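## Task

Carry the yellow tray onto the top of the two-door cabinet beside arm3, while the remaining three trays stay on top of the two-door cabinet beside arm1; when finished, every tray's contents must still be standing inside that tray.

## Robot and tools

Robots: four identical i2rt Big YAM arms named arm1, arm2, arm3, arm4. Each has six revolute joints, a two-finger gripper and a wrist camera (arm1_cam_wrist etc.). Fixed room cameras are cam_arm1, cam_arm2, cam_arm3, cam_arm4. The hand reaches roughly 1.0 m from the joint1 axis. Foot (base_link) poses in the scene frame, metres, quaternion w,x,y,z; each foot faces its own +x: arm1 (-3.382, -0.215, 1.041) q(0.028, -0.002, -0.001, -1.000); arm2 (-0.638, 0.388, 0.933) q(0.024, 0.002, -0.001, -1.000); arm3 (0.733, 2.484, 0.865) q(0.974, -0.002, 0.007, 0.224); arm4 (0.724, -1.732, 0.871) q(0.962, -0.004, -0.007, -0.271).

Frame: one shared scene frame, origin on the floor, +z up, metres. The hand point lies between the finger pads, about 1 cm short of the tips. Fingers point along the hand's +z; they open and close along its y. Reported hand positions can be off, more so at long reach, and a hand commonly settles a centimetre or more from where it was sent.

move: one action for any subset of robots. Arguments arm1..arm4 (each an object, this robot's own part) and cameras (list of names, or ["all"], or [] for none; omitted means none after an action, all for an empty call). A robot not named keeps its previous command. Inside a robot's part:
- joints: absolute targets keyed by name: joint1_rad..joint6_rad in radians, gripper_m in metres (fingertip gap). Ranges: joint1 -2.879 to 2.879 (rotation about the foot, positive counter-clockwise from above, 0 = along foot +x); joint2 0 to 3.141 (shoulder, 0 = upper arm back and level, positive lifts it up then forward); joint3 0 to 3.019 (elbow, 0 = folded, positive opens); joint4 -1.692 to 1.57 (hand pitch, positive tips fingers up); joint5 -1.57 to 1.57 (sideways swing, positive to the arm's right); joint6 -2.094 to 2.094 (roll, positive clockwise seen from behind); gripper_m 0 to 0.093. Done tolerances: ±0.045, 0.14, 0.09, 0.055, 0.03, 0.035 rad, ±0.003 m.
- target: seven numbers [x, y, z, qw, qx, qy, qz], an absolute hand pose in the scene frame (metres), same form as the printed "hand" line. The hand follows a straight line starting from its current hand_target. With target, joints may hold only gripper_m.
- speed: top path speed in m/s, 0.002 to 0.5, default 0.25; only allowed together with target. Rotation is capped at twice that value in rad/s.
- min_time_s: 0.1 to 8 s, a minimum duration for this robot's joint motions; used beside joints.
All motions of one action begin at once. Hand paths in one action share an end time set by the slowest; a path lasts 0.5 to 10 s and stops short if longer is needed; no action exceeds 15 s. Each step the path pose is clipped to within 100 mm and 20 degrees of the measured hand, then solved by damped IK (position favoured). Paths ignore obstacles and other arms; hands lag, wander and can exceed speed, especially near full stretch. Joint moves can swing the hand wide since joints run at different rates. Unknown keys make a call invalid; out-of-range values get it refused, and a refusal (or a stop during a call) cancels the later move, wait and finished_scene calls of the same reply.

Results: each robot's state (joint_positions, hand, hand_target, Joint velocities, joint torques, joint_status, hand_status). The "move" line gives per robot "done" or its worst status word. Status words: off_target (stopped away from target, may still push); time_out (joints hold a target near where they stood and keep pushing; on_its_own lists them; send the reported position to relieve); not_followed (a safety check withheld it, shown with "joint command not followed" or "pose unreachable"; the arm may keep retrying). on_its_own lists uncommanded activity; "held at" is the target, not the reading. Robots under "as last shown" were not in the action and show "not commanded". "pictures" names the images in order; images may trail the state slightly. Velocities "within noise" means the arm is still. Torques are in joint order, include gravity, have per-arm offset and noise, positive toward larger angle; numbers 3 and 4 wrap at ±28 N m. An empty move returns full state, images and the scene number.

Gripper: gripping a rigid part at full force reads up to 0.005 m under its width (some up to 0.002 over). Closed on nothing: 0.000 to 0.003. For a firm grip command about 0.005 m below the first-contact reading; release by commanding well above the reading. Force is roughly 50 to 64 N per pad.

wait: seconds 0 to 10, optional cameras; robots keep their last commands. zoom_image: camera name plus region [x0, y0, x1, y1] in pixels from the top-left, at most 504 by 504, only for a camera in the newest images. finished_scene: integer scene (1 to 2); ends the scene irreversibly, so the trays must already be correctly placed and stable.

Avoid: robots pressing on one another (including closing a gripper on another arm's fingers), hard hits on fixed or heavy objects, dropping or flinging parts, letting anything reach the floor or leave the work area, and tray contents toppling. The self/inter-arm check can be too late and allows fingers, housings and cameras to collide. Arms don't stop on contact and keep pushing. Long holds, stretched poses or unreachable targets heat motors: MOTOR HOT appears at 85 °C; at 100 °C an OVER-TEMPERATURE FAULT drops the arm for 30-60 s, with limit_stop_at_motor_heat on its keys (resend targets afterwards). Loose objects may occasionally be nudged by outside disturbances.

Each tool is called after "Emit:" in YAML: its name, and indented under it one key for each argument.

## Session

Emit:
move:

Scene clock: 0.00 s.
Joint torques (N m): no reading
Heat: arm1: hottest joint1_rad 34 °C; arm2: hottest joint3_rad 35 °C; arm3: hottest joint3_rad 38 °C; arm4: hottest joint1_rad 35 °C.
Joint velocities: within noise
arm1.joint_positions: joint1_rad=-0.456 joint2_rad=+0.592 joint3_rad=+1.318 joint4_rad=-1.168 joint5_rad=+0.223 joint6_rad=-0.406 gripper_m=+0.09396
arm1.joint_status: not commanded
arm1.hand: x=-3.5964 y=-0.0795 z=+1.5887 quat_wxyz=(+0.294, -0.839, +0.058, +0.454) (m; scene frame)
arm1.hand_target: x=-3.5938 y=-0.0806 z=+1.6003 quat_wxyz=(+0.297, -0.832, +0.060, +0.464) (m; scene frame)
arm1.hand_status: not commanded
arm2.joint_positions: joint1_rad=+0.147 joint2_rad=+0.645 joint3_rad=+1.417 joint4_rad=-1.367 joint5_rad=+0.141 joint6_rad=+0.512 gripper_m=+0.09396
arm2.joint_status: not commanded
arm2.hand: x=-0.8777 y=+0.3676 z=+1.4727 quat_wxyz=(-0.104, -0.866, +0.172, +0.458) (m; scene frame)
arm2.hand_target: x=-0.8754 y=+0.3681 z=+1.4826 quat_wxyz=(-0.108, -0.860, +0.172, +0.468) (m; scene frame)
arm2.hand_status: not commanded
arm3.joint_positions: joint1_rad=+0.862 joint2_rad=+0.642 joint3_rad=+1.412 joint4_rad=-1.560 joint5_rad=+0.220 joint6_rad=+0.359 gripper_m=+0.09396
arm3.joint_status: not commanded
arm3.hand: x=+0.8287 y=+2.6760 z=+1.3667 quat_wxyz=(-0.322, +0.386, -0.838, -0.213) (m; scene frame)
arm3.hand_target: x=+0.8285 y=+2.6750 z=+1.3781 quat_wxyz=(-0.330, +0.382, -0.834, -0.223) (m; scene frame)
arm3.hand_status: not commanded
arm4.joint_positions: joint1_rad=+0.611 joint2_rad=+0.619 joint3_rad=+1.338 joint4_rad=-1.545 joint5_rad=+0.202 joint6_rad=+0.301 gripper_m=+0.09396
arm4.joint_status: not commanded
arm4.hand: x=+0.9262 y=-1.7486 z=+1.3507 quat_wxyz=(-0.379, -0.145, -0.914, +0.032) (m; scene frame)
arm4.hand_target: x=+0.9249 y=-1.7486 z=+1.3599 quat_wxyz=(-0.389, -0.145, -0.909, +0.029) (m; scene frame)
arm4.hand_status: not commanded
pictures: arm1_cam_wrist, arm2_cam_wrist, arm3_cam_wrist, arm4_cam_wrist, cam_arm1, cam_arm2, cam_arm3, cam_arm4
Images, in order (width x height): arm1_cam_wrist 896x504, arm2_cam_wrist 896x504, arm3_cam_wrist 896x504, arm4_cam_wrist 896x504, cam_arm1 896x504, cam_arm2 896x504, cam_arm3 896x504, cam_arm4 896x504.

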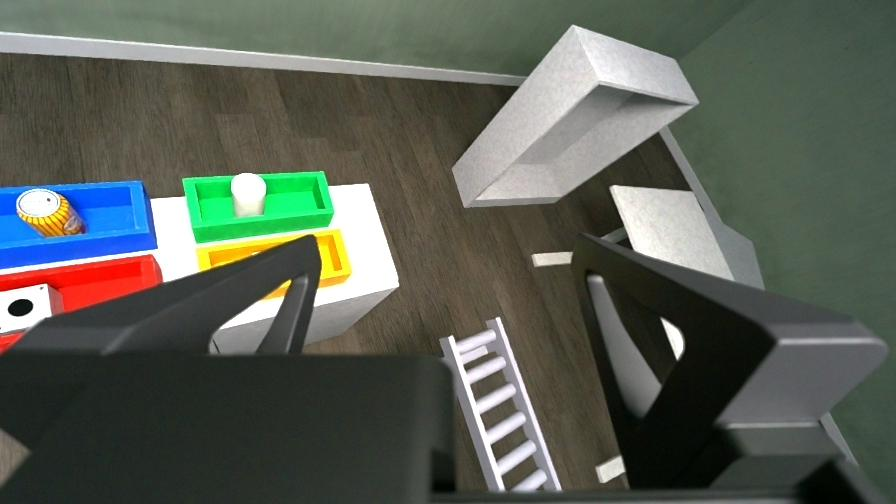

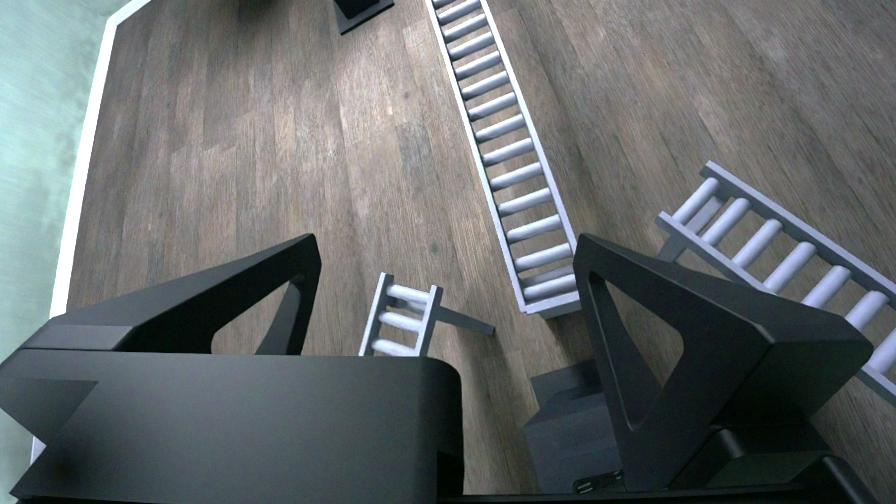

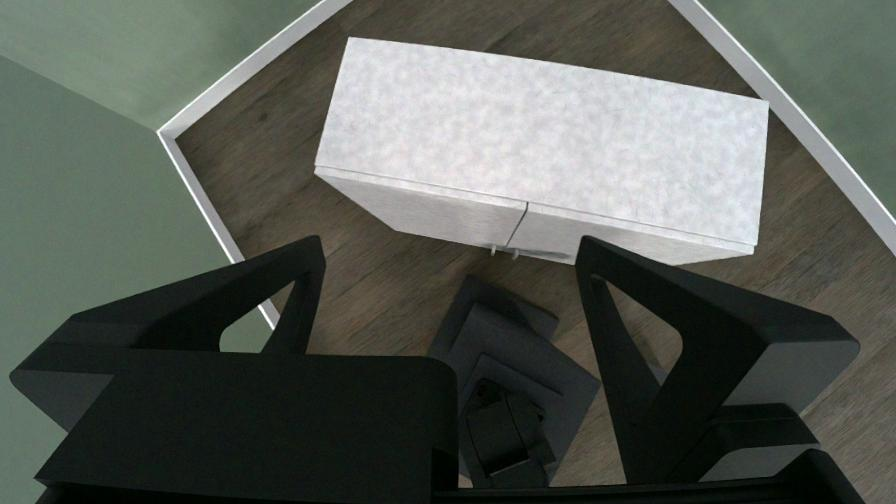

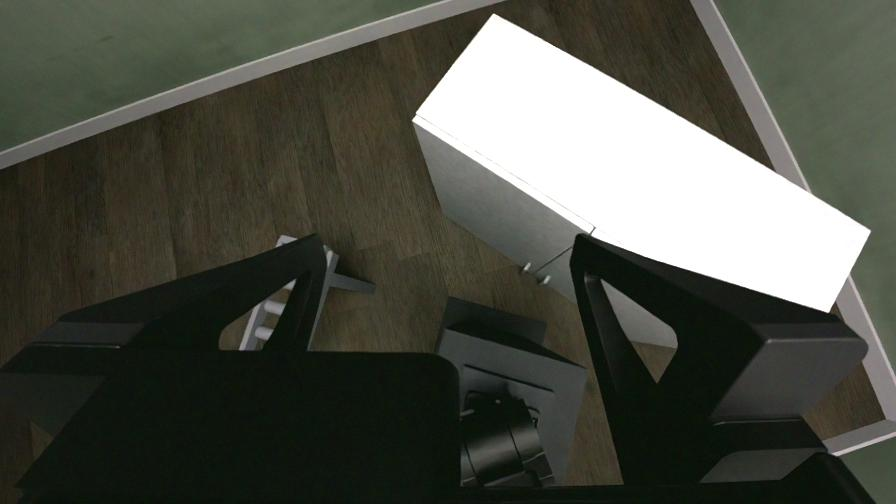

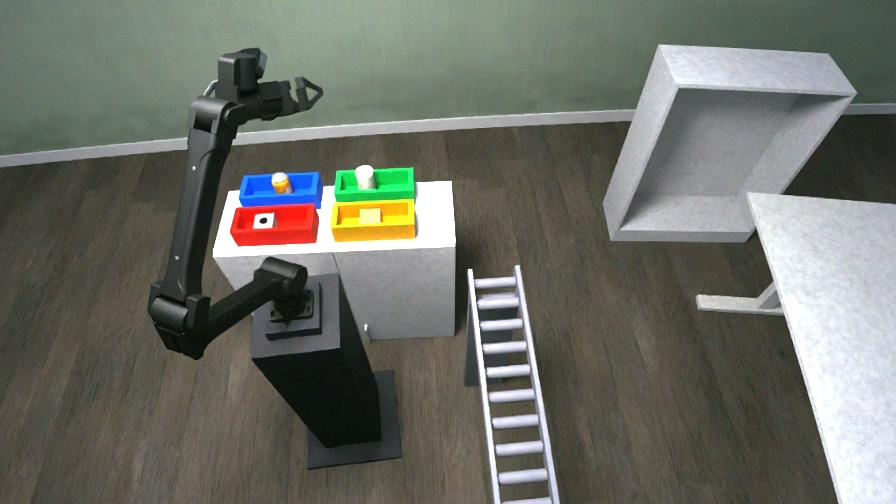

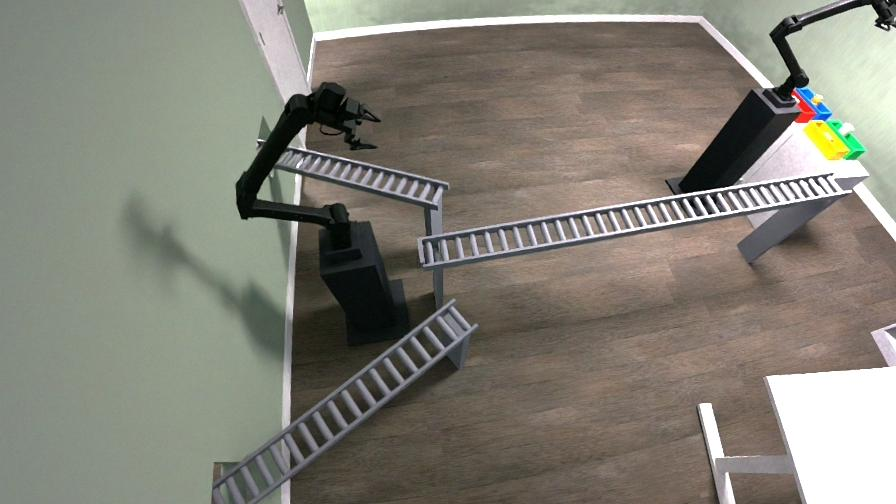

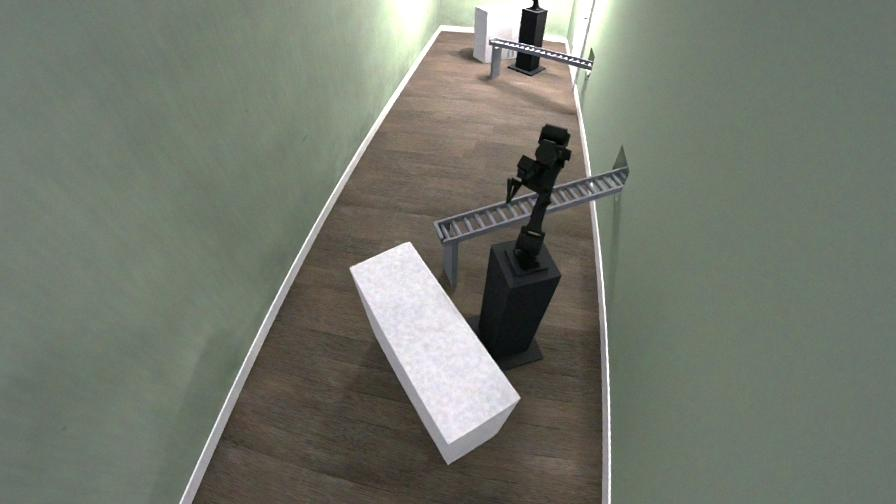

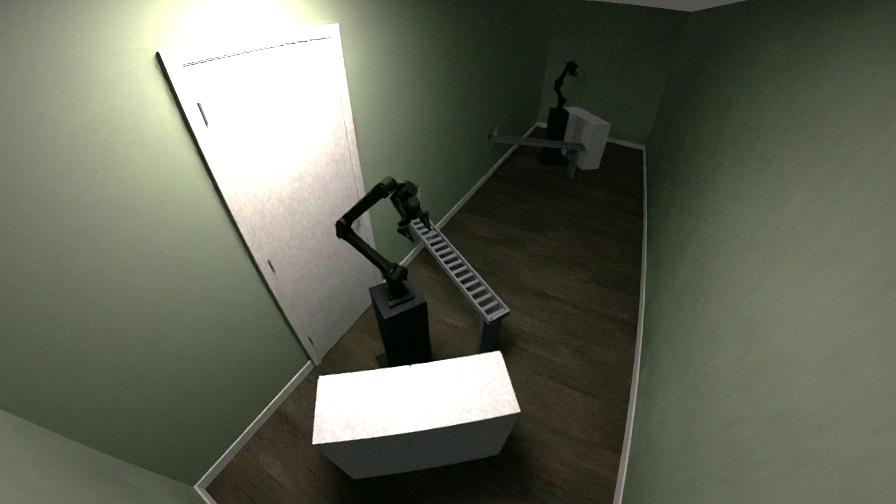

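Emit:
move:
  arm1: {"target":[-3.80,0.05,1.4,0,1,0,0]}
  arm2: {"target":[-1.0,0.45,1.4,0,1,0,0]}
  arm3: {"target":[0.85,2.1,1.35,0,0.609,0.793,0]}
  cameras: ["arm1_cam_wrist","arm2_cam_wrist","arm3_cam_wrist","cam_arm1","cam_arm3","cam_arm2"]

Emit:
zoom_image:
  camera: "cam_arm1"
  region: [200, 130, 560, 330]

Emit:
zoom_image:
  camera: "arm1_cam_wrist"
  region: [200, 0, 703, 300]

Scene clock: 25.87 s.
Joint torques (N m): arm1=[-1.9 -15.33 10.54 -0.1 -0.19 -0.03] | arm2=[0.15 -5.6 13.16 0.57 0.02 -0.1] | arm3=[0.91 12.28 3.93 0.94 0.11 -0.15] | arm4=[-0.38 3.66 9.99 1.96 0.08 -0.08]
Heat: arm1: hottest joint1_rad 34 °C; arm2: hottest joint3_rad 40 °C; arm3: hottest joint3_rad 39 °C; arm4: hottest joint1_rad 35 °C.
move: arm1 off_target; arm2 off_target; arm3 not_followed
Joint velocities: within noise
arm1.joint_positions: joint1_rad=-0.603 joint2_rad=+1.570 joint3_rad=+1.780 joint4_rad=-1.686 joint5_rad=+0.006 joint6_rad=-0.549 gripper_m=+0.09396
arm1.joint_status: not commanded
arm1.hand: x=-3.7954 y=+0.0406 z=+1.3837 quat_wxyz=(+0.026, -0.999, -0.001, +0.041) (m; scene frame)
arm1.hand_target: x=-3.7993 y=+0.0496 z=+1.3991 quat_wxyz=(+0.034, -0.998, +0.000, +0.055) (m; scene frame)
arm1.hand_status: off_target (0.019 m and 5.6 deg from the pose sent, 0.306 m and 65.9 deg at the start; a joint's target at an end of its range on 46 of 161 steps)
arm2.joint_positions: joint1_rad=-0.209 joint2_rad=+1.165 joint3_rad=+1.654 joint4_rad=-1.687 joint5_rad=-0.005 joint6_rad=-0.145 gripper_m=+0.09396
arm2.joint_status: not commanded
arm2.hand: x=-0.9970 y=+0.4468 z=+1.3853 quat_wxyz=(+0.025, -0.983, +0.007, +0.182) (m; scene frame)
arm2.hand_target: x=-0.9998 y=+0.4499 z=+1.3990 quat_wxyz=(+0.030, -0.981, +0.002, +0.192) (m; scene frame)
arm2.hand_status: off_target (0.015 m and 21.2 deg from the pose sent, 0.164 m and 60.1 deg at the start; pose on its path clipped on 32 of 161 steps; a joint's target at an end of its range on 101 of 161 steps)
arm3.joint_positions: joint1_rad=+0.656 joint2_rad=-0.010 joint3_rad=+1.235 joint4_rad=-1.674 joint5_rad=+1.275 joint6_rad=+0.815 gripper_m=+0.09397
arm3.joint_status: not commanded
arm3.on_its_own: joint1_rad is held at +0.654, not at its first target +0.862; joint2_rad is held at -0.010, not at its first target +0.643; joint3_rad is held at +1.237, not at its first target +1.436; joint4_rad is held at -1.674, not at its first target -1.555; joint5_rad is held at +1.272, not at its first target +0.220; joint6_rad is held at +0.808, not at its first target +0.359
arm3.hand: x=+0.8347 y=+2.3038 z=+1.3695 quat_wxyz=(-0.655, -0.218, -0.720, -0.066) (m; scene frame)
arm3.hand_target: x=+0.8342 y=+2.3036 z=+1.3697 quat_wxyz=(-0.655, -0.215, -0.721, -0.065) (m; scene frame)
arm3.hand_status: not_followed (0.205 m and 90.5 deg from the pose sent, 0.577 m and 129.1 deg at the start; pose on its path clipped on 101 of 146 steps; a joint's target at an end of its range on 133 of 146 steps)
arm4: as last shown
pictures: arm1_cam_wrist, arm2_cam_wrist, arm3_cam_wrist, cam_arm1, cam_arm2, cam_arm3
pose unreachable (arm3 arm): on one or more control steps of this call this arm could not follow its commanded pose, so it was not sent that pose on those steps. On the call's last step it was still not sent that pose. It may still have moved: this result reports where it is.
cause: moving toward the commanded pose would bring two parts of the arm too close to each other (its wrist (the part past joint 4) and its wrist camera, 1 mm apart when it was first held).
Images, in order (width x height): arm1_cam_wrist 896x504, arm2_cam_wrist 896x504, arm3_cam_wrist 896x504, cam_arm1 896x504, cam_arm2 896x504, cam_arm3 896x504.

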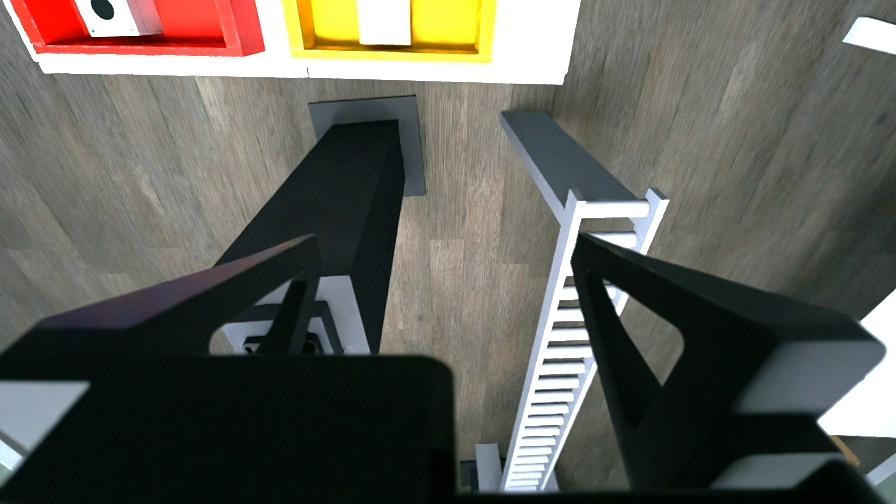

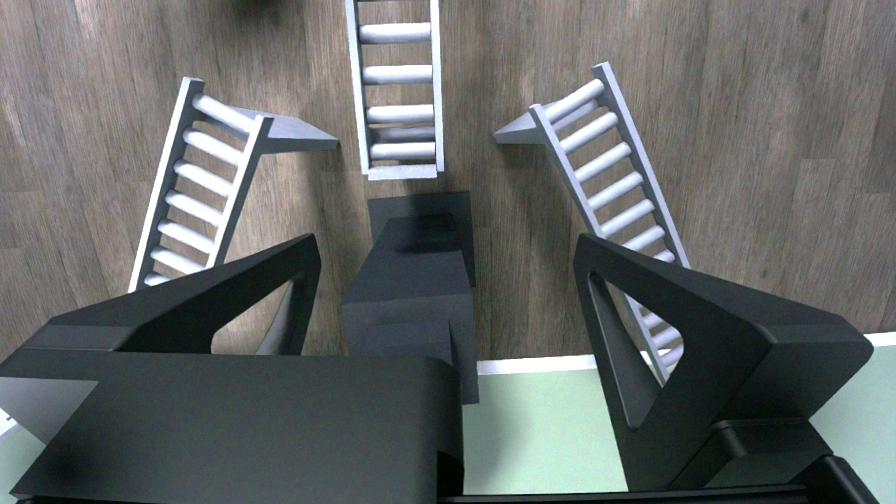

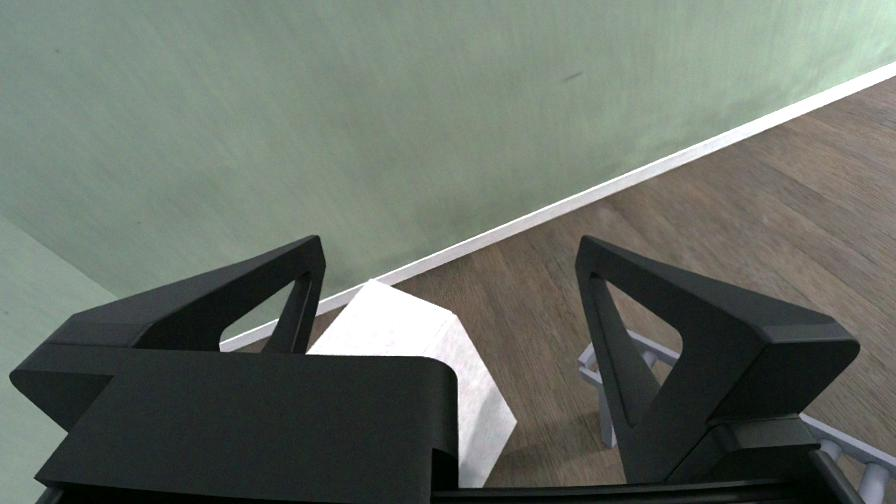

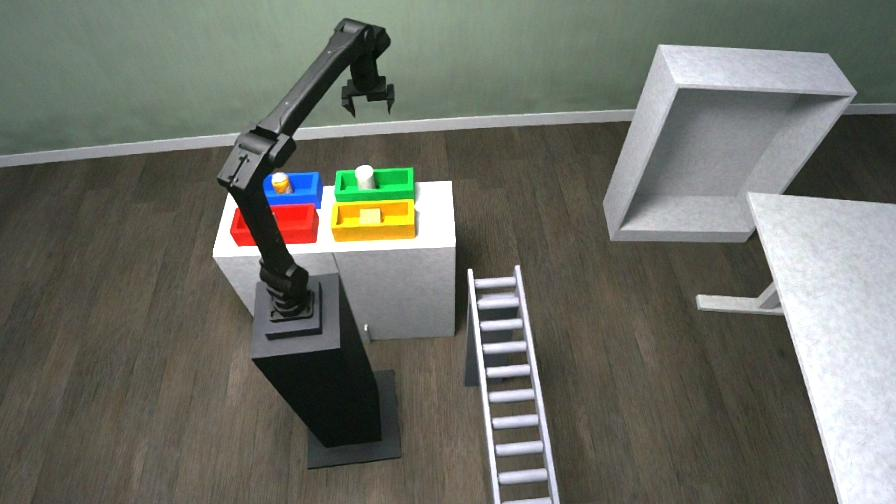

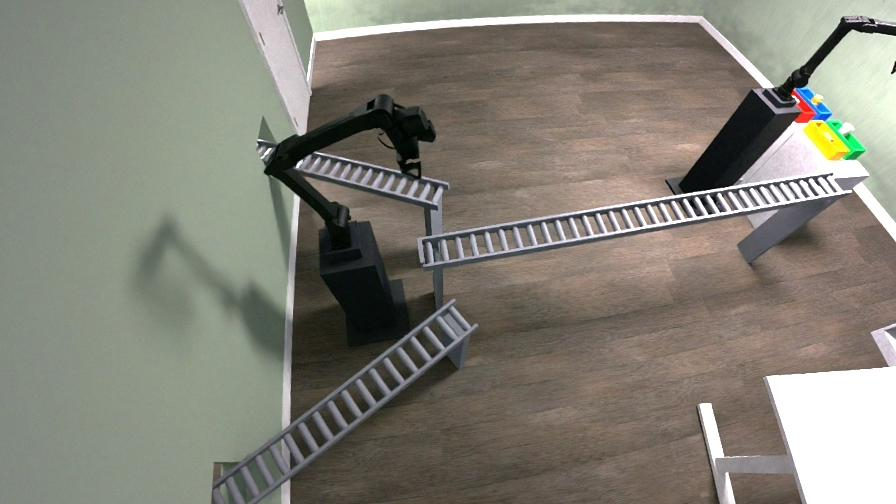

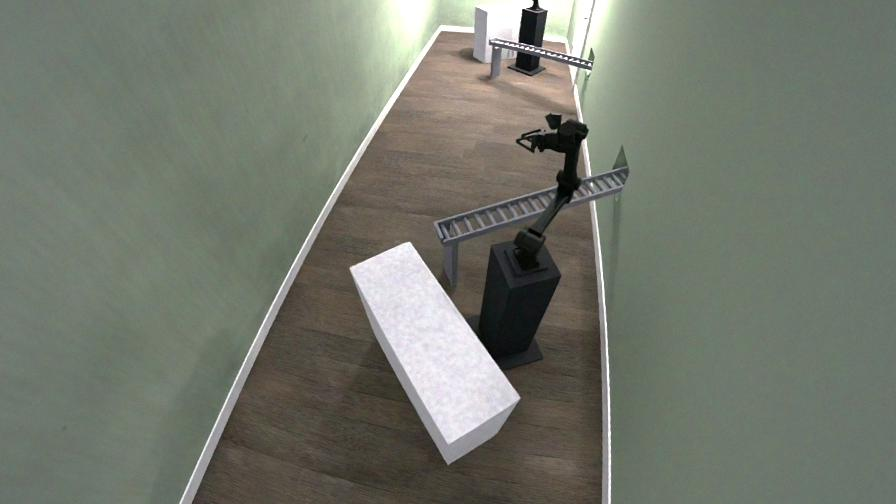

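Scaled by 1.400 from the camera's 896x504 image, which has a finer 1280x720 frame.

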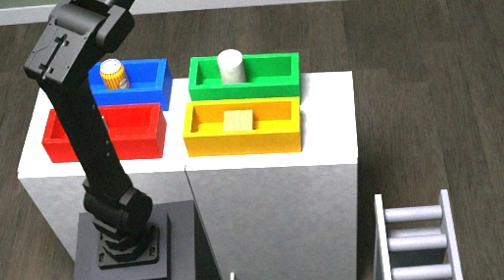

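Scaled by 1.002 from the camera's 896x504 image, which has a finer 1280x720 frame.

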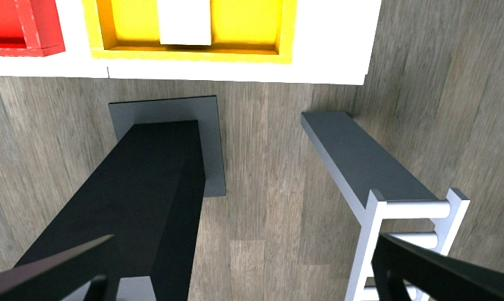

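Emit:
move:
  arm1: {"target":[-3.88,-0.01,1.17,0,1,0,0]}
  arm3: {"joints":{"joint1_rad":-1.3,"joint2_rad":1.0,"joint3_rad":1.5,"joint4_rad":-1.6,"joint5_rad":0,"joint6_rad":0}}
  cameras: ["arm1_cam_wrist","arm3_cam_wrist","cam_arm1","cam_arm3"]

Scene clock: 35.87 s.
Joint torques (N m): arm1=[-0.32 -19.19 6.71 0.4 -0.18 0.15] | arm2=[0.09 -5.83 13.24 0.54 0.02 -0.09] | arm3=[0.62 -4.37 8.55 0.75 -0.24 -0.11] | arm4=[-1.08 3.6 9.98 1.89 0.04 -0.08]
Heat: arm1: hottest joint1_rad 34 °C; arm2: hottest joint3_rad 42 °C; arm3: hottest joint3_rad 40 °C; arm4: hottest joint1_rad 35 °C.
move: arm1 done; arm3 done
Joint velocities: within noise
arm1.joint_positions: joint1_rad=-0.451 joint2_rad=+1.794 joint3_rad=+1.506 joint4_rad=-1.295 joint5_rad=+0.006 joint6_rad=-0.398 gripper_m=+0.09396
arm1.joint_status: not commanded
arm1.hand: x=-3.8750 y=-0.0073 z=+1.1705 quat_wxyz=(-0.001, -1.000, -0.002, -0.005) (m; scene frame)
arm1.hand_target: x=-3.8799 y=-0.0100 z=+1.1699 quat_wxyz=(+0.000, -1.000, +0.000, +0.000) (m; scene frame)
arm1.hand_status: done (0.006 m and 0.6 deg from the pose sent, 0.235 m and 5.6 deg at the start)
arm2, arm4: as last shown
arm2.joint_positions: joint1_rad=-0.209 joint2_rad=+1.165 joint3_rad=+1.654 joint4_rad=-1.687 joint5_rad=-0.004 joint6_rad=-0.146 gripper_m=+0.09396
arm2.hand_target: x=-0.9998 y=+0.4500 z=+1.3990 quat_wxyz=(+0.030, -0.981, +0.002, +0.192) (m; scene frame)
arm3.joint_positions: joint1_rad=-1.291 joint2_rad=+1.011 joint3_rad=+1.488 joint4_rad=-1.603 joint5_rad=+0.003 joint6_rad=+0.009 gripper_m=+0.09398
arm3.joint_status: all done
arm3.hand: x=+0.9550 y=+2.2450 z=+1.3023 quat_wxyz=(-0.196, -0.400, -0.890, +0.096) (m; scene frame)
arm3.hand_target: x=+0.9517 y=+2.2452 z=+1.3115 quat_wxyz=(-0.208, -0.398, -0.888, +0.101) (m; scene frame)
arm3.hand_status: not commanded
pictures: arm1_cam_wrist, arm3_cam_wrist, cam_arm1, cam_arm3
Images, in order (width x height): arm1_cam_wrist 896x504, arm3_cam_wrist 896x504, cam_arm1 896x504, cam_arm3 896x504.

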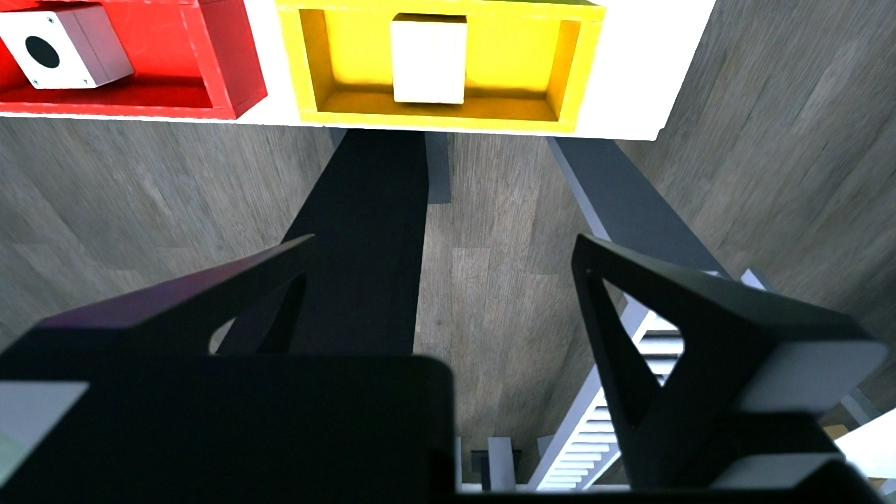

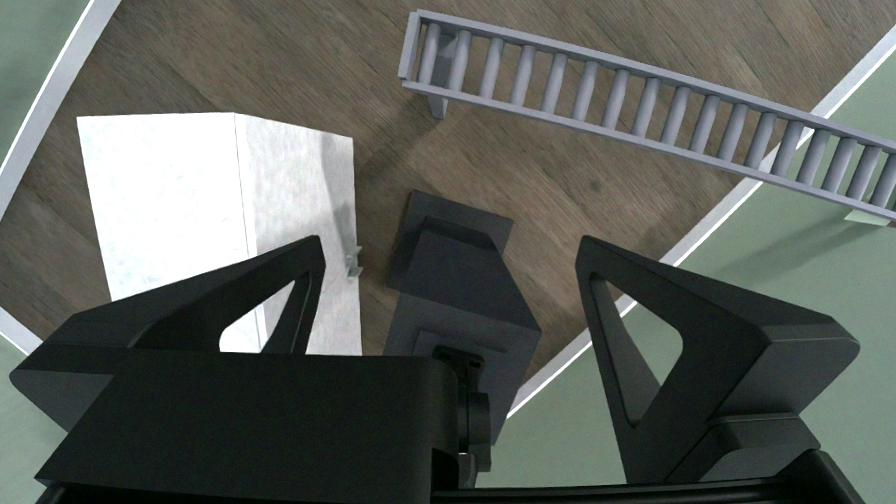

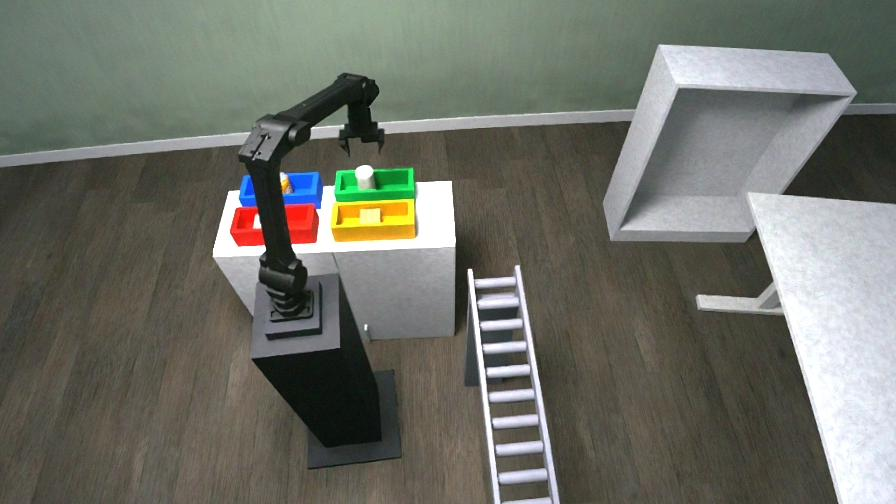

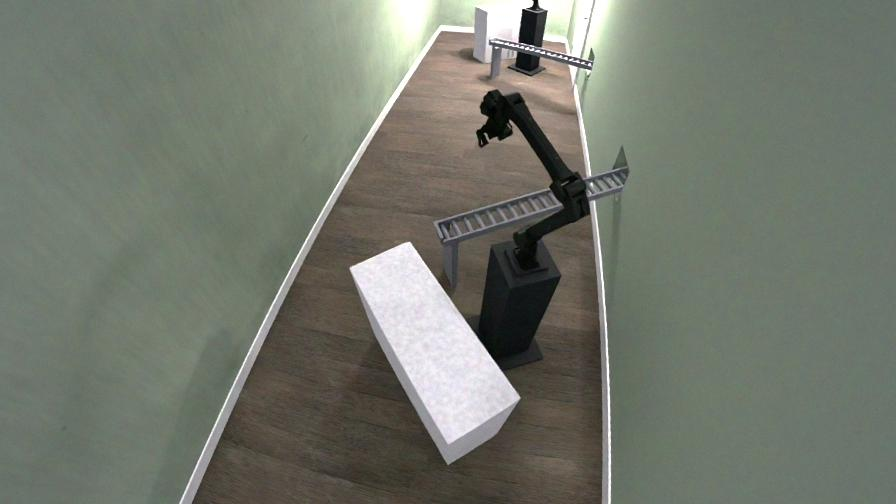

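Emit:
move:
  arm1: {"target":[-3.88,-0.01,1.32,0,1,0,0]}
  cameras: ["arm1_cam_wrist"]

Emit:
move:
  arm1: {"target":[-3.78,-0.01,1.32,0,1,0,0]}
  cameras: ["arm1_cam_wrist"]

Scene clock: 48.60 s.
Joint torques (N m): arm1=[-0.26 -17.61 10.44 -0.28 -0.17 0.15] | arm2=[0.03 -5.36 13.2 0.53 0.03 -0.09] | arm3=[0.38 -4.72 8.51 0.69 -0.25 -0.12] | arm4=[-1.08 3.14 10.03 1.91 0.06 -0.07]
Heat: arm1: hottest joint1_rad 34 °C; arm2: hottest joint3_rad 44 °C; arm3: hottest joint3_rad 41 °C; arm4: hottest joint3_rad 36 °C.
move: arm1 off_target
Joint velocities: within noise
arm1.joint_positions: joint1_rad=-0.451 joint2_rad=+1.741 joint3_rad=+1.800 joint4_rad=-1.658 joint5_rad=+0.006 joint6_rad=-0.397 gripper_m=+0.09396
arm1.joint_status: not commanded
arm1.hand: x=-3.8671 y=-0.0101 z=+1.3091 quat_wxyz=(-0.004, -1.000, -0.001, -0.012) (m; scene frame)
arm1.hand_target: x=-3.8794 y=-0.0103 z=+1.3198 quat_wxyz=(+0.000, -1.000, +0.000, +0.000) (m; scene frame)
arm1.hand_status: off_target (0.017 m and 1.5 deg from the pose sent, 0.149 m and 0.6 deg at the start)
arm2, arm3, arm4: as last shown
arm3.hand_target: x=+0.9517 y=+2.2452 z=+1.3115 quat_wxyz=(-0.208, -0.399, -0.888, +0.101) (m; scene frame)
pictures: arm1_cam_wrist
Images, in order (width x height): arm1_cam_wrist 896x504.

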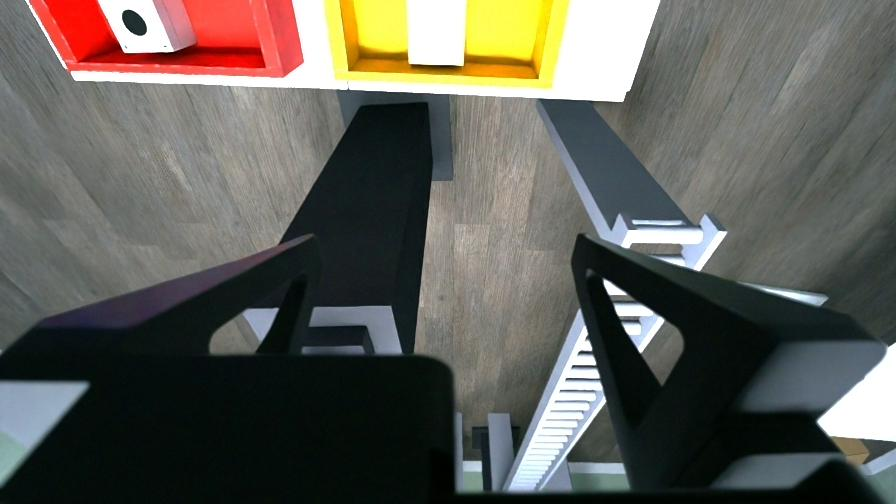

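Scene clock: 49.90 s.
Joint torques (N m): arm1=[-1.61 -14.74 6.61 0.39 -0.15 -0.09] | arm2=[0.03 -5.71 13.19 0.57 0.04 -0.12] | arm3=[0.38 -4.6 8.55 0.72 -0.24 -0.12] | arm4=[-0.67 3.19 10.04 1.78 0.04 -0.11]
Heat: arm1: hottest joint1_rad 34 °C; arm2: hottest joint3_rad 44 °C; arm3: hottest joint3_rad 41 °C; arm4: hottest joint3_rad 36 °C.
move: arm1 done
Joint velocities: within noise
arm1.joint_positions: joint1_rad=-0.519 joint2_rad=+1.506 joint3_rad=+1.550 joint4_rad=-1.618 joint5_rad=+0.006 joint6_rad=-0.459 gripper_m=+0.09396
arm1.joint_status: not commanded
arm1.hand: x=-3.7793 y=-0.0135 z=+1.3235 quat_wxyz=(+0.001, -1.000, +0.002, -0.001) (m; scene frame)
arm1.hand_target: x=-3.7800 y=-0.0101 z=+1.3201 quat_wxyz=(+0.000, -1.000, +0.000, +0.000) (m; scene frame)
arm1.hand_status: done (0.005 m and 0.3 deg from the pose sent, 0.088 m and 1.5 deg at the start)
arm2, arm3, arm4: as last shown
pictures: arm1_cam_wrist
Images, in order (width x height): arm1_cam_wrist 896x504.

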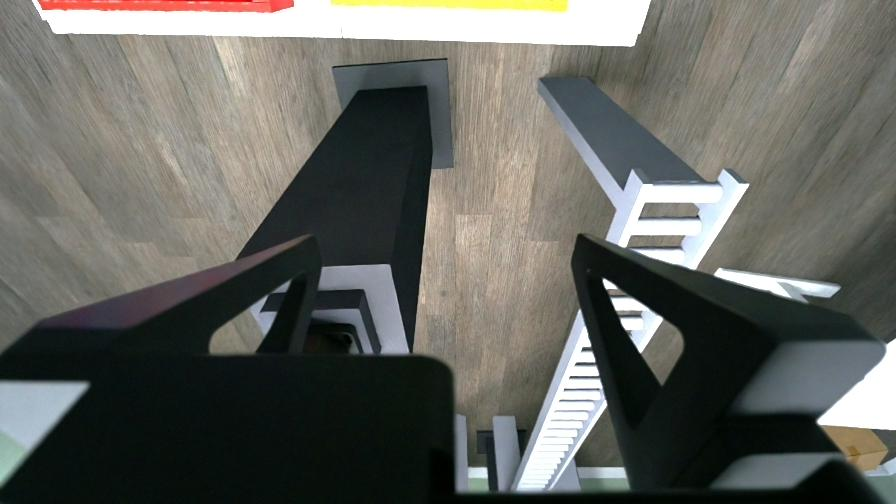

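Emit:
move:
  arm1: {"target":[-3.95,-0.01,1.2,0,1,0,0]}
  cameras: ["arm1_cam_wrist"]

Emit:
move:
  arm1: {"target":[-3.95,0.09,1.2,0,1,0,0]}
  cameras: ["arm1_cam_wrist"]

Scene clock: 60.43 s.
Joint torques (N m): arm1=[-0.21 -20.95 10.02 -0.17 -0.07 0.17] | arm2=[0.09 -5.6 13.22 0.53 0.02 -0.09] | arm3=[0.5 -4.6 8.59 0.73 -0.25 -0.11] | arm4=[-0.67 3.66 10.13 1.84 0.04 -0.11]
Heat: arm1: hottest joint1_rad 34 °C; arm2: hottest joint3_rad 46 °C; arm3: hottest joint3_rad 43 °C; arm4: hottest joint3_rad 37 °C.
move: arm1 off_target
Joint velocities: within noise
arm1.joint_positions: joint1_rad=-0.408 joint2_rad=+1.939 joint3_rad=+1.768 joint4_rad=-1.435 joint5_rad=+0.003 joint6_rad=-0.354 gripper_m=+0.09396
arm1.joint_status: not commanded
arm1.hand: x=-3.9343 y=-0.0103 z=+1.1896 quat_wxyz=(-0.006, -1.000, -0.001, -0.015) (m; scene frame)
arm1.hand_target: x=-3.9494 y=-0.0104 z=+1.2001 quat_wxyz=(+0.000, -1.000, +0.000, +0.000) (m; scene frame)
arm1.hand_status: off_target (0.019 m and 1.8 deg from the pose sent, 0.211 m and 0.3 deg at the start)
arm2, arm3, arm4: as last shown
pictures: arm1_cam_wrist
Images, in order (width x height): arm1_cam_wrist 896x504.

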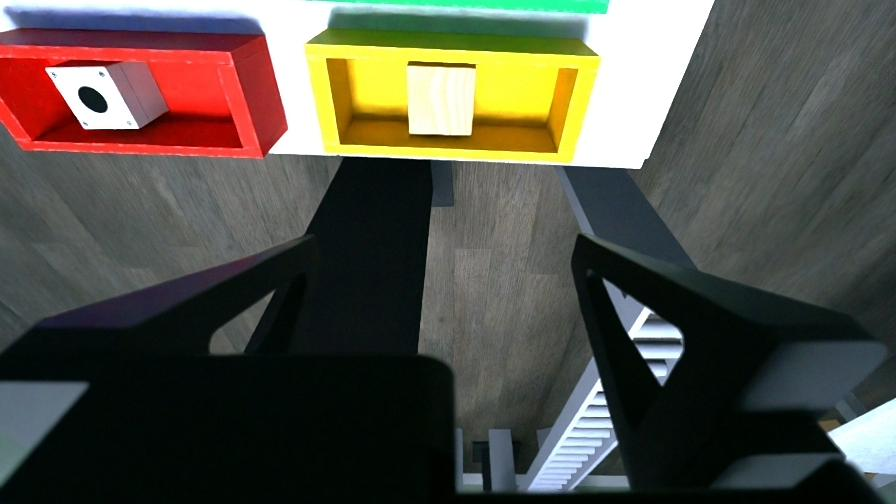

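Scene clock: 61.90 s.
Joint torques (N m): arm1=[-0.21 -22.24 10.29 -0.28 -0.09 -0.04] | arm2=[0.03 -5.66 13.26 0.49 0.03 -0.09] | arm3=[0.44 -4.42 8.55 0.76 -0.25 -0.1] | arm4=[-1.08 3.66 10.06 1.96 0.02 -0.07]
Heat: arm1: hottest joint1_rad 34 °C; arm2: hottest joint3_rad 46 °C; arm3: hottest joint3_rad 43 °C; arm4: hottest joint3_rad 37 °C.
move: arm1 off_target
Joint velocities: within noise
arm1.joint_positions: joint1_rad=-0.555 joint2_rad=+2.054 joint3_rad=+1.959 joint4_rad=-1.501 joint5_rad=+0.004 joint6_rad=-0.479 gripper_m=+0.09396
arm1.joint_status: not commanded
arm1.hand: x=-3.9359 y=+0.0891 z=+1.1923 quat_wxyz=(-0.005, -1.000, +0.010, -0.010) (m; scene frame)
arm1.hand_target: x=-3.9494 y=+0.0896 z=+1.2000 quat_wxyz=(+0.000, -1.000, +0.000, +0.000) (m; scene frame)
arm1.hand_status: off_target (0.016 m and 1.7 deg from the pose sent, 0.102 m and 1.8 deg at the start)
arm2, arm3, arm4: as last shown
pictures: arm1_cam_wrist
Images, in order (width x height): arm1_cam_wrist 896x504.

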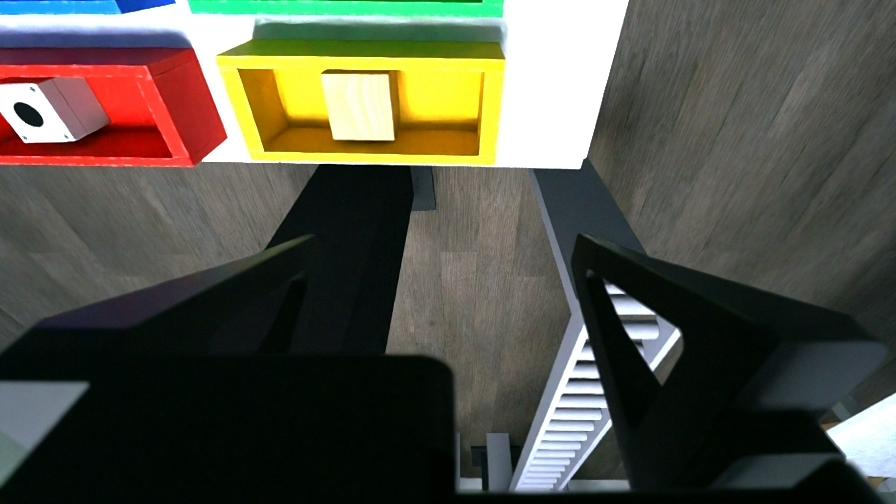

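Emit:
move:
  arm1: {"target":[-3.80,-0.01,1.08,0,0.707,0.707,0],"joints":{"gripper_m":0.06}}
  cameras: ["arm1_cam_wrist","cam_arm1"]

Emit:
zoom_image:
  camera: "cam_arm1"
  region: [200, 130, 500, 330]

Scene clock: 85.70 s.
Joint torques (N m): arm1=[0.09 -17.55 4.98 0.2 -0.16 -0.03] | arm2=[-0.03 -5.71 13.19 0.55 0.02 -0.1] | arm3=[0.38 -4.72 8.65 0.77 -0.25 -0.09] | arm4=[-1.2 3.6 10 1.84 0.05 -0.09]
Heat: arm1: hottest joint1_rad 34 °C; arm2: hottest joint3_rad 48 °C; arm3: hottest joint3_rad 44 °C; arm4: hottest joint3_rad 39 °C.
move: arm1 done
Joint velocities: within noise
arm1.joint_positions: joint1_rad=-0.521 joint2_rad=+1.737 joint3_rad=+1.150 joint4_rad=-1.004 joint5_rad=+0.005 joint6_rad=-2.012 gripper_m=+0.06014
arm1.joint_status: all done
arm1.hand: x=-3.7966 y=-0.0055 z=+1.0753 quat_wxyz=(-0.008, -0.715, -0.699, -0.003) (m; scene frame)
arm1.hand_target: x=-3.7999 y=-0.0100 z=+1.0800 quat_wxyz=(+0.000, -0.707, -0.707, +0.000) (m; scene frame)
arm1.hand_status: done (0.007 m and 1.7 deg from the pose sent, 0.202 m and 91.1 deg at the start)
arm2, arm3, arm4: as last shown
pictures: arm1_cam_wrist, cam_arm1
Images, in order (width x height): arm1_cam_wrist 896x504, cam_arm1 896x504.

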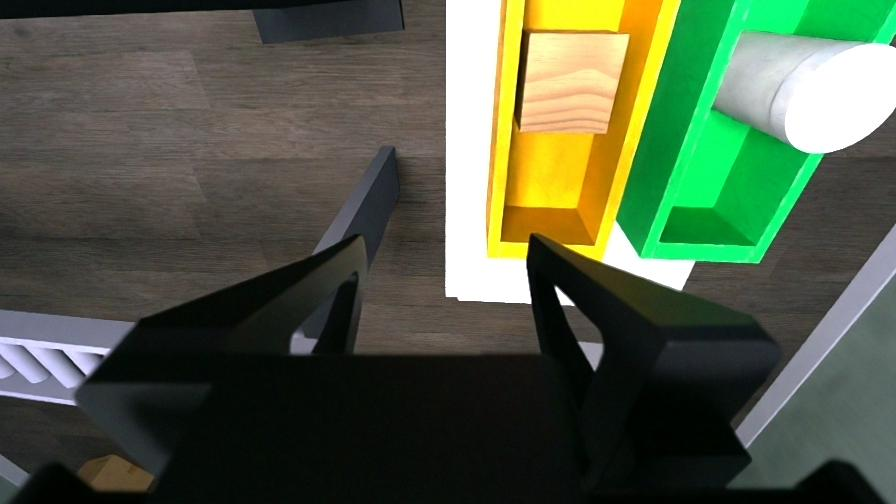

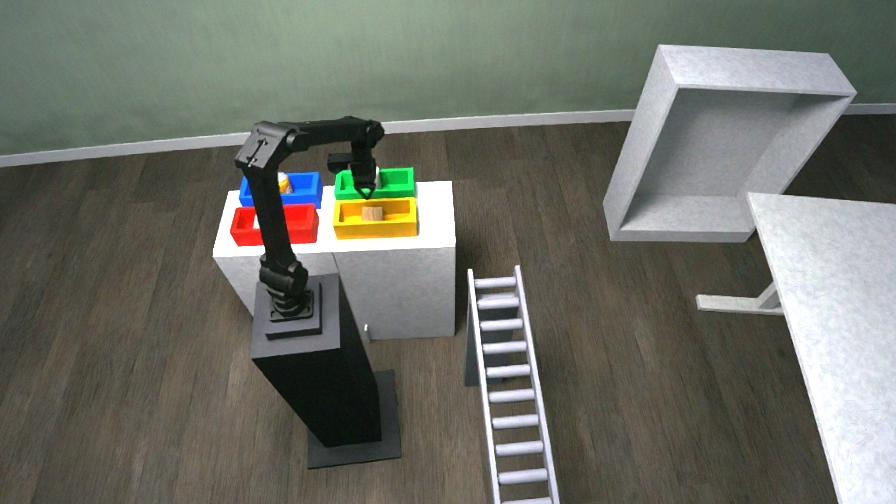

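Scaled by 1.680 from the camera's 896x504 image, which has a finer 1280x720 frame.

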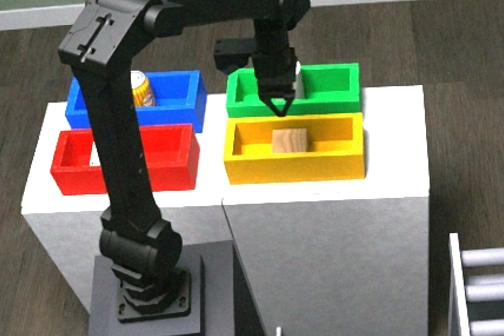

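Emit:
move:
  arm1: {"target":[-3.84,-0.01,0.89,0,0.707,0.707,0],"joints":{"gripper_m":0.045}}
  cameras: ["arm1_cam_wrist","cam_arm1"]

Emit:
zoom_image:
  camera: "cam_arm1"
  region: [300, 130, 460, 260]

Scene clock: 98.57 s.
Joint torques (N m): arm1=[0.03 -18.73 5.03 0.13 -0.2 0.15] | arm2=[-0.15 -5.6 13.2 0.47 0.02 -0.1] | arm3=[0.32 -4.48 8.62 0.7 -0.26 -0.11] | arm4=[-0.26 3.25 9.87 1.84 0.03 -0.11]
Heat: arm1: hottest joint1_rad 34 °C; arm2: hottest joint3_rad 48 °C; arm3: hottest joint3_rad 45 °C; arm4: hottest joint3_rad 39 °C.
move: arm1 off_target
Joint velocities: within noise
arm1.joint_positions: joint1_rad=-0.487 joint2_rad=+2.143 joint3_rad=+1.153 joint4_rad=-0.612 joint5_rad=+0.005 joint6_rad=-2.001 gripper_m=+0.04515
arm1.joint_status: all done
arm1.hand: x=-3.8238 y=-0.0111 z=+0.8868 quat_wxyz=(-0.013, -0.707, -0.707, -0.005) (m; scene frame)
arm1.hand_target: x=-3.8398 y=-0.0103 z=+0.8903 quat_wxyz=(+0.000, -0.707, -0.707, +0.000) (m; scene frame)
arm1.hand_status: off_target (0.017 m and 1.6 deg from the pose sent, 0.190 m and 1.6 deg at the start)
arm2, arm3: as last shown
arm4.joint_positions: joint1_rad=+0.611 joint2_rad=+0.619 joint3_rad=+1.338 joint4_rad=-1.545 joint5_rad=+0.202 joint6_rad=+0.301 gripper_m=+0.09396
arm4.joint_status: not commanded
arm4.hand: x=+0.9262 y=-1.7486 z=+1.3507 quat_wxyz=(-0.379, -0.145, -0.914, +0.032) (m; scene frame)
arm4.hand_target: x=+0.9249 y=-1.7486 z=+1.3599 quat_wxyz=(-0.389, -0.145, -0.909, +0.029) (m; scene frame)
arm4.hand_status: not commanded
pictures: arm1_cam_wrist, cam_arm1
Images, in order (width x height): arm1_cam_wrist 896x504, cam_arm1 896x504.

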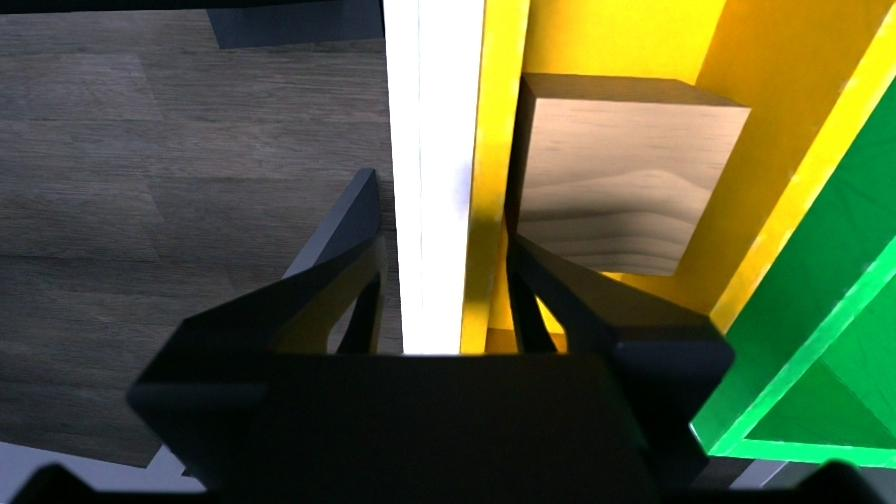

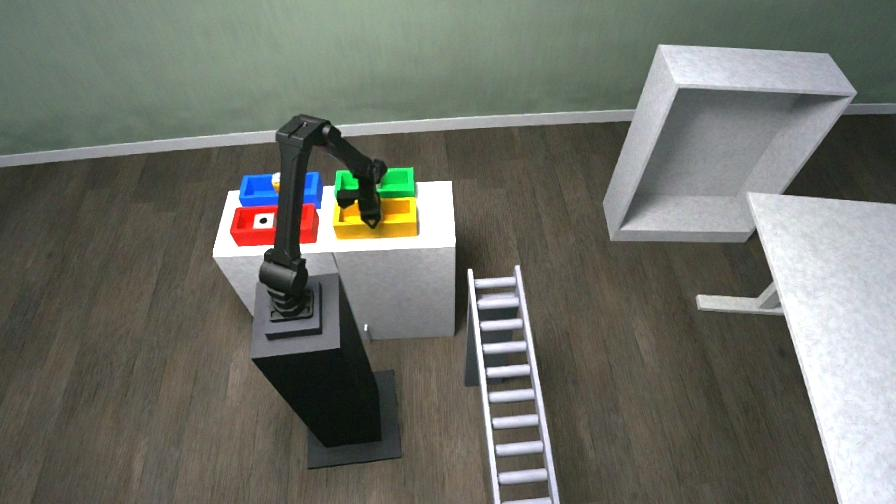

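Scaled by 3.150 from the camera's 896x504 image, which has a finer 1280x720 frame.

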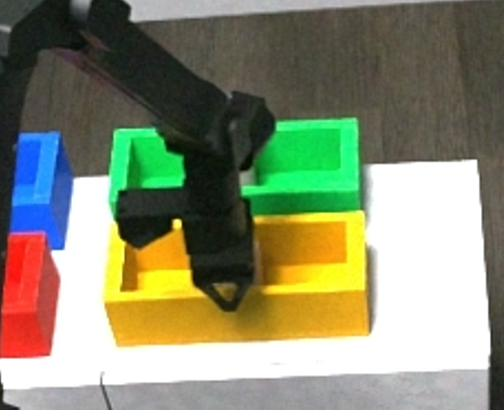

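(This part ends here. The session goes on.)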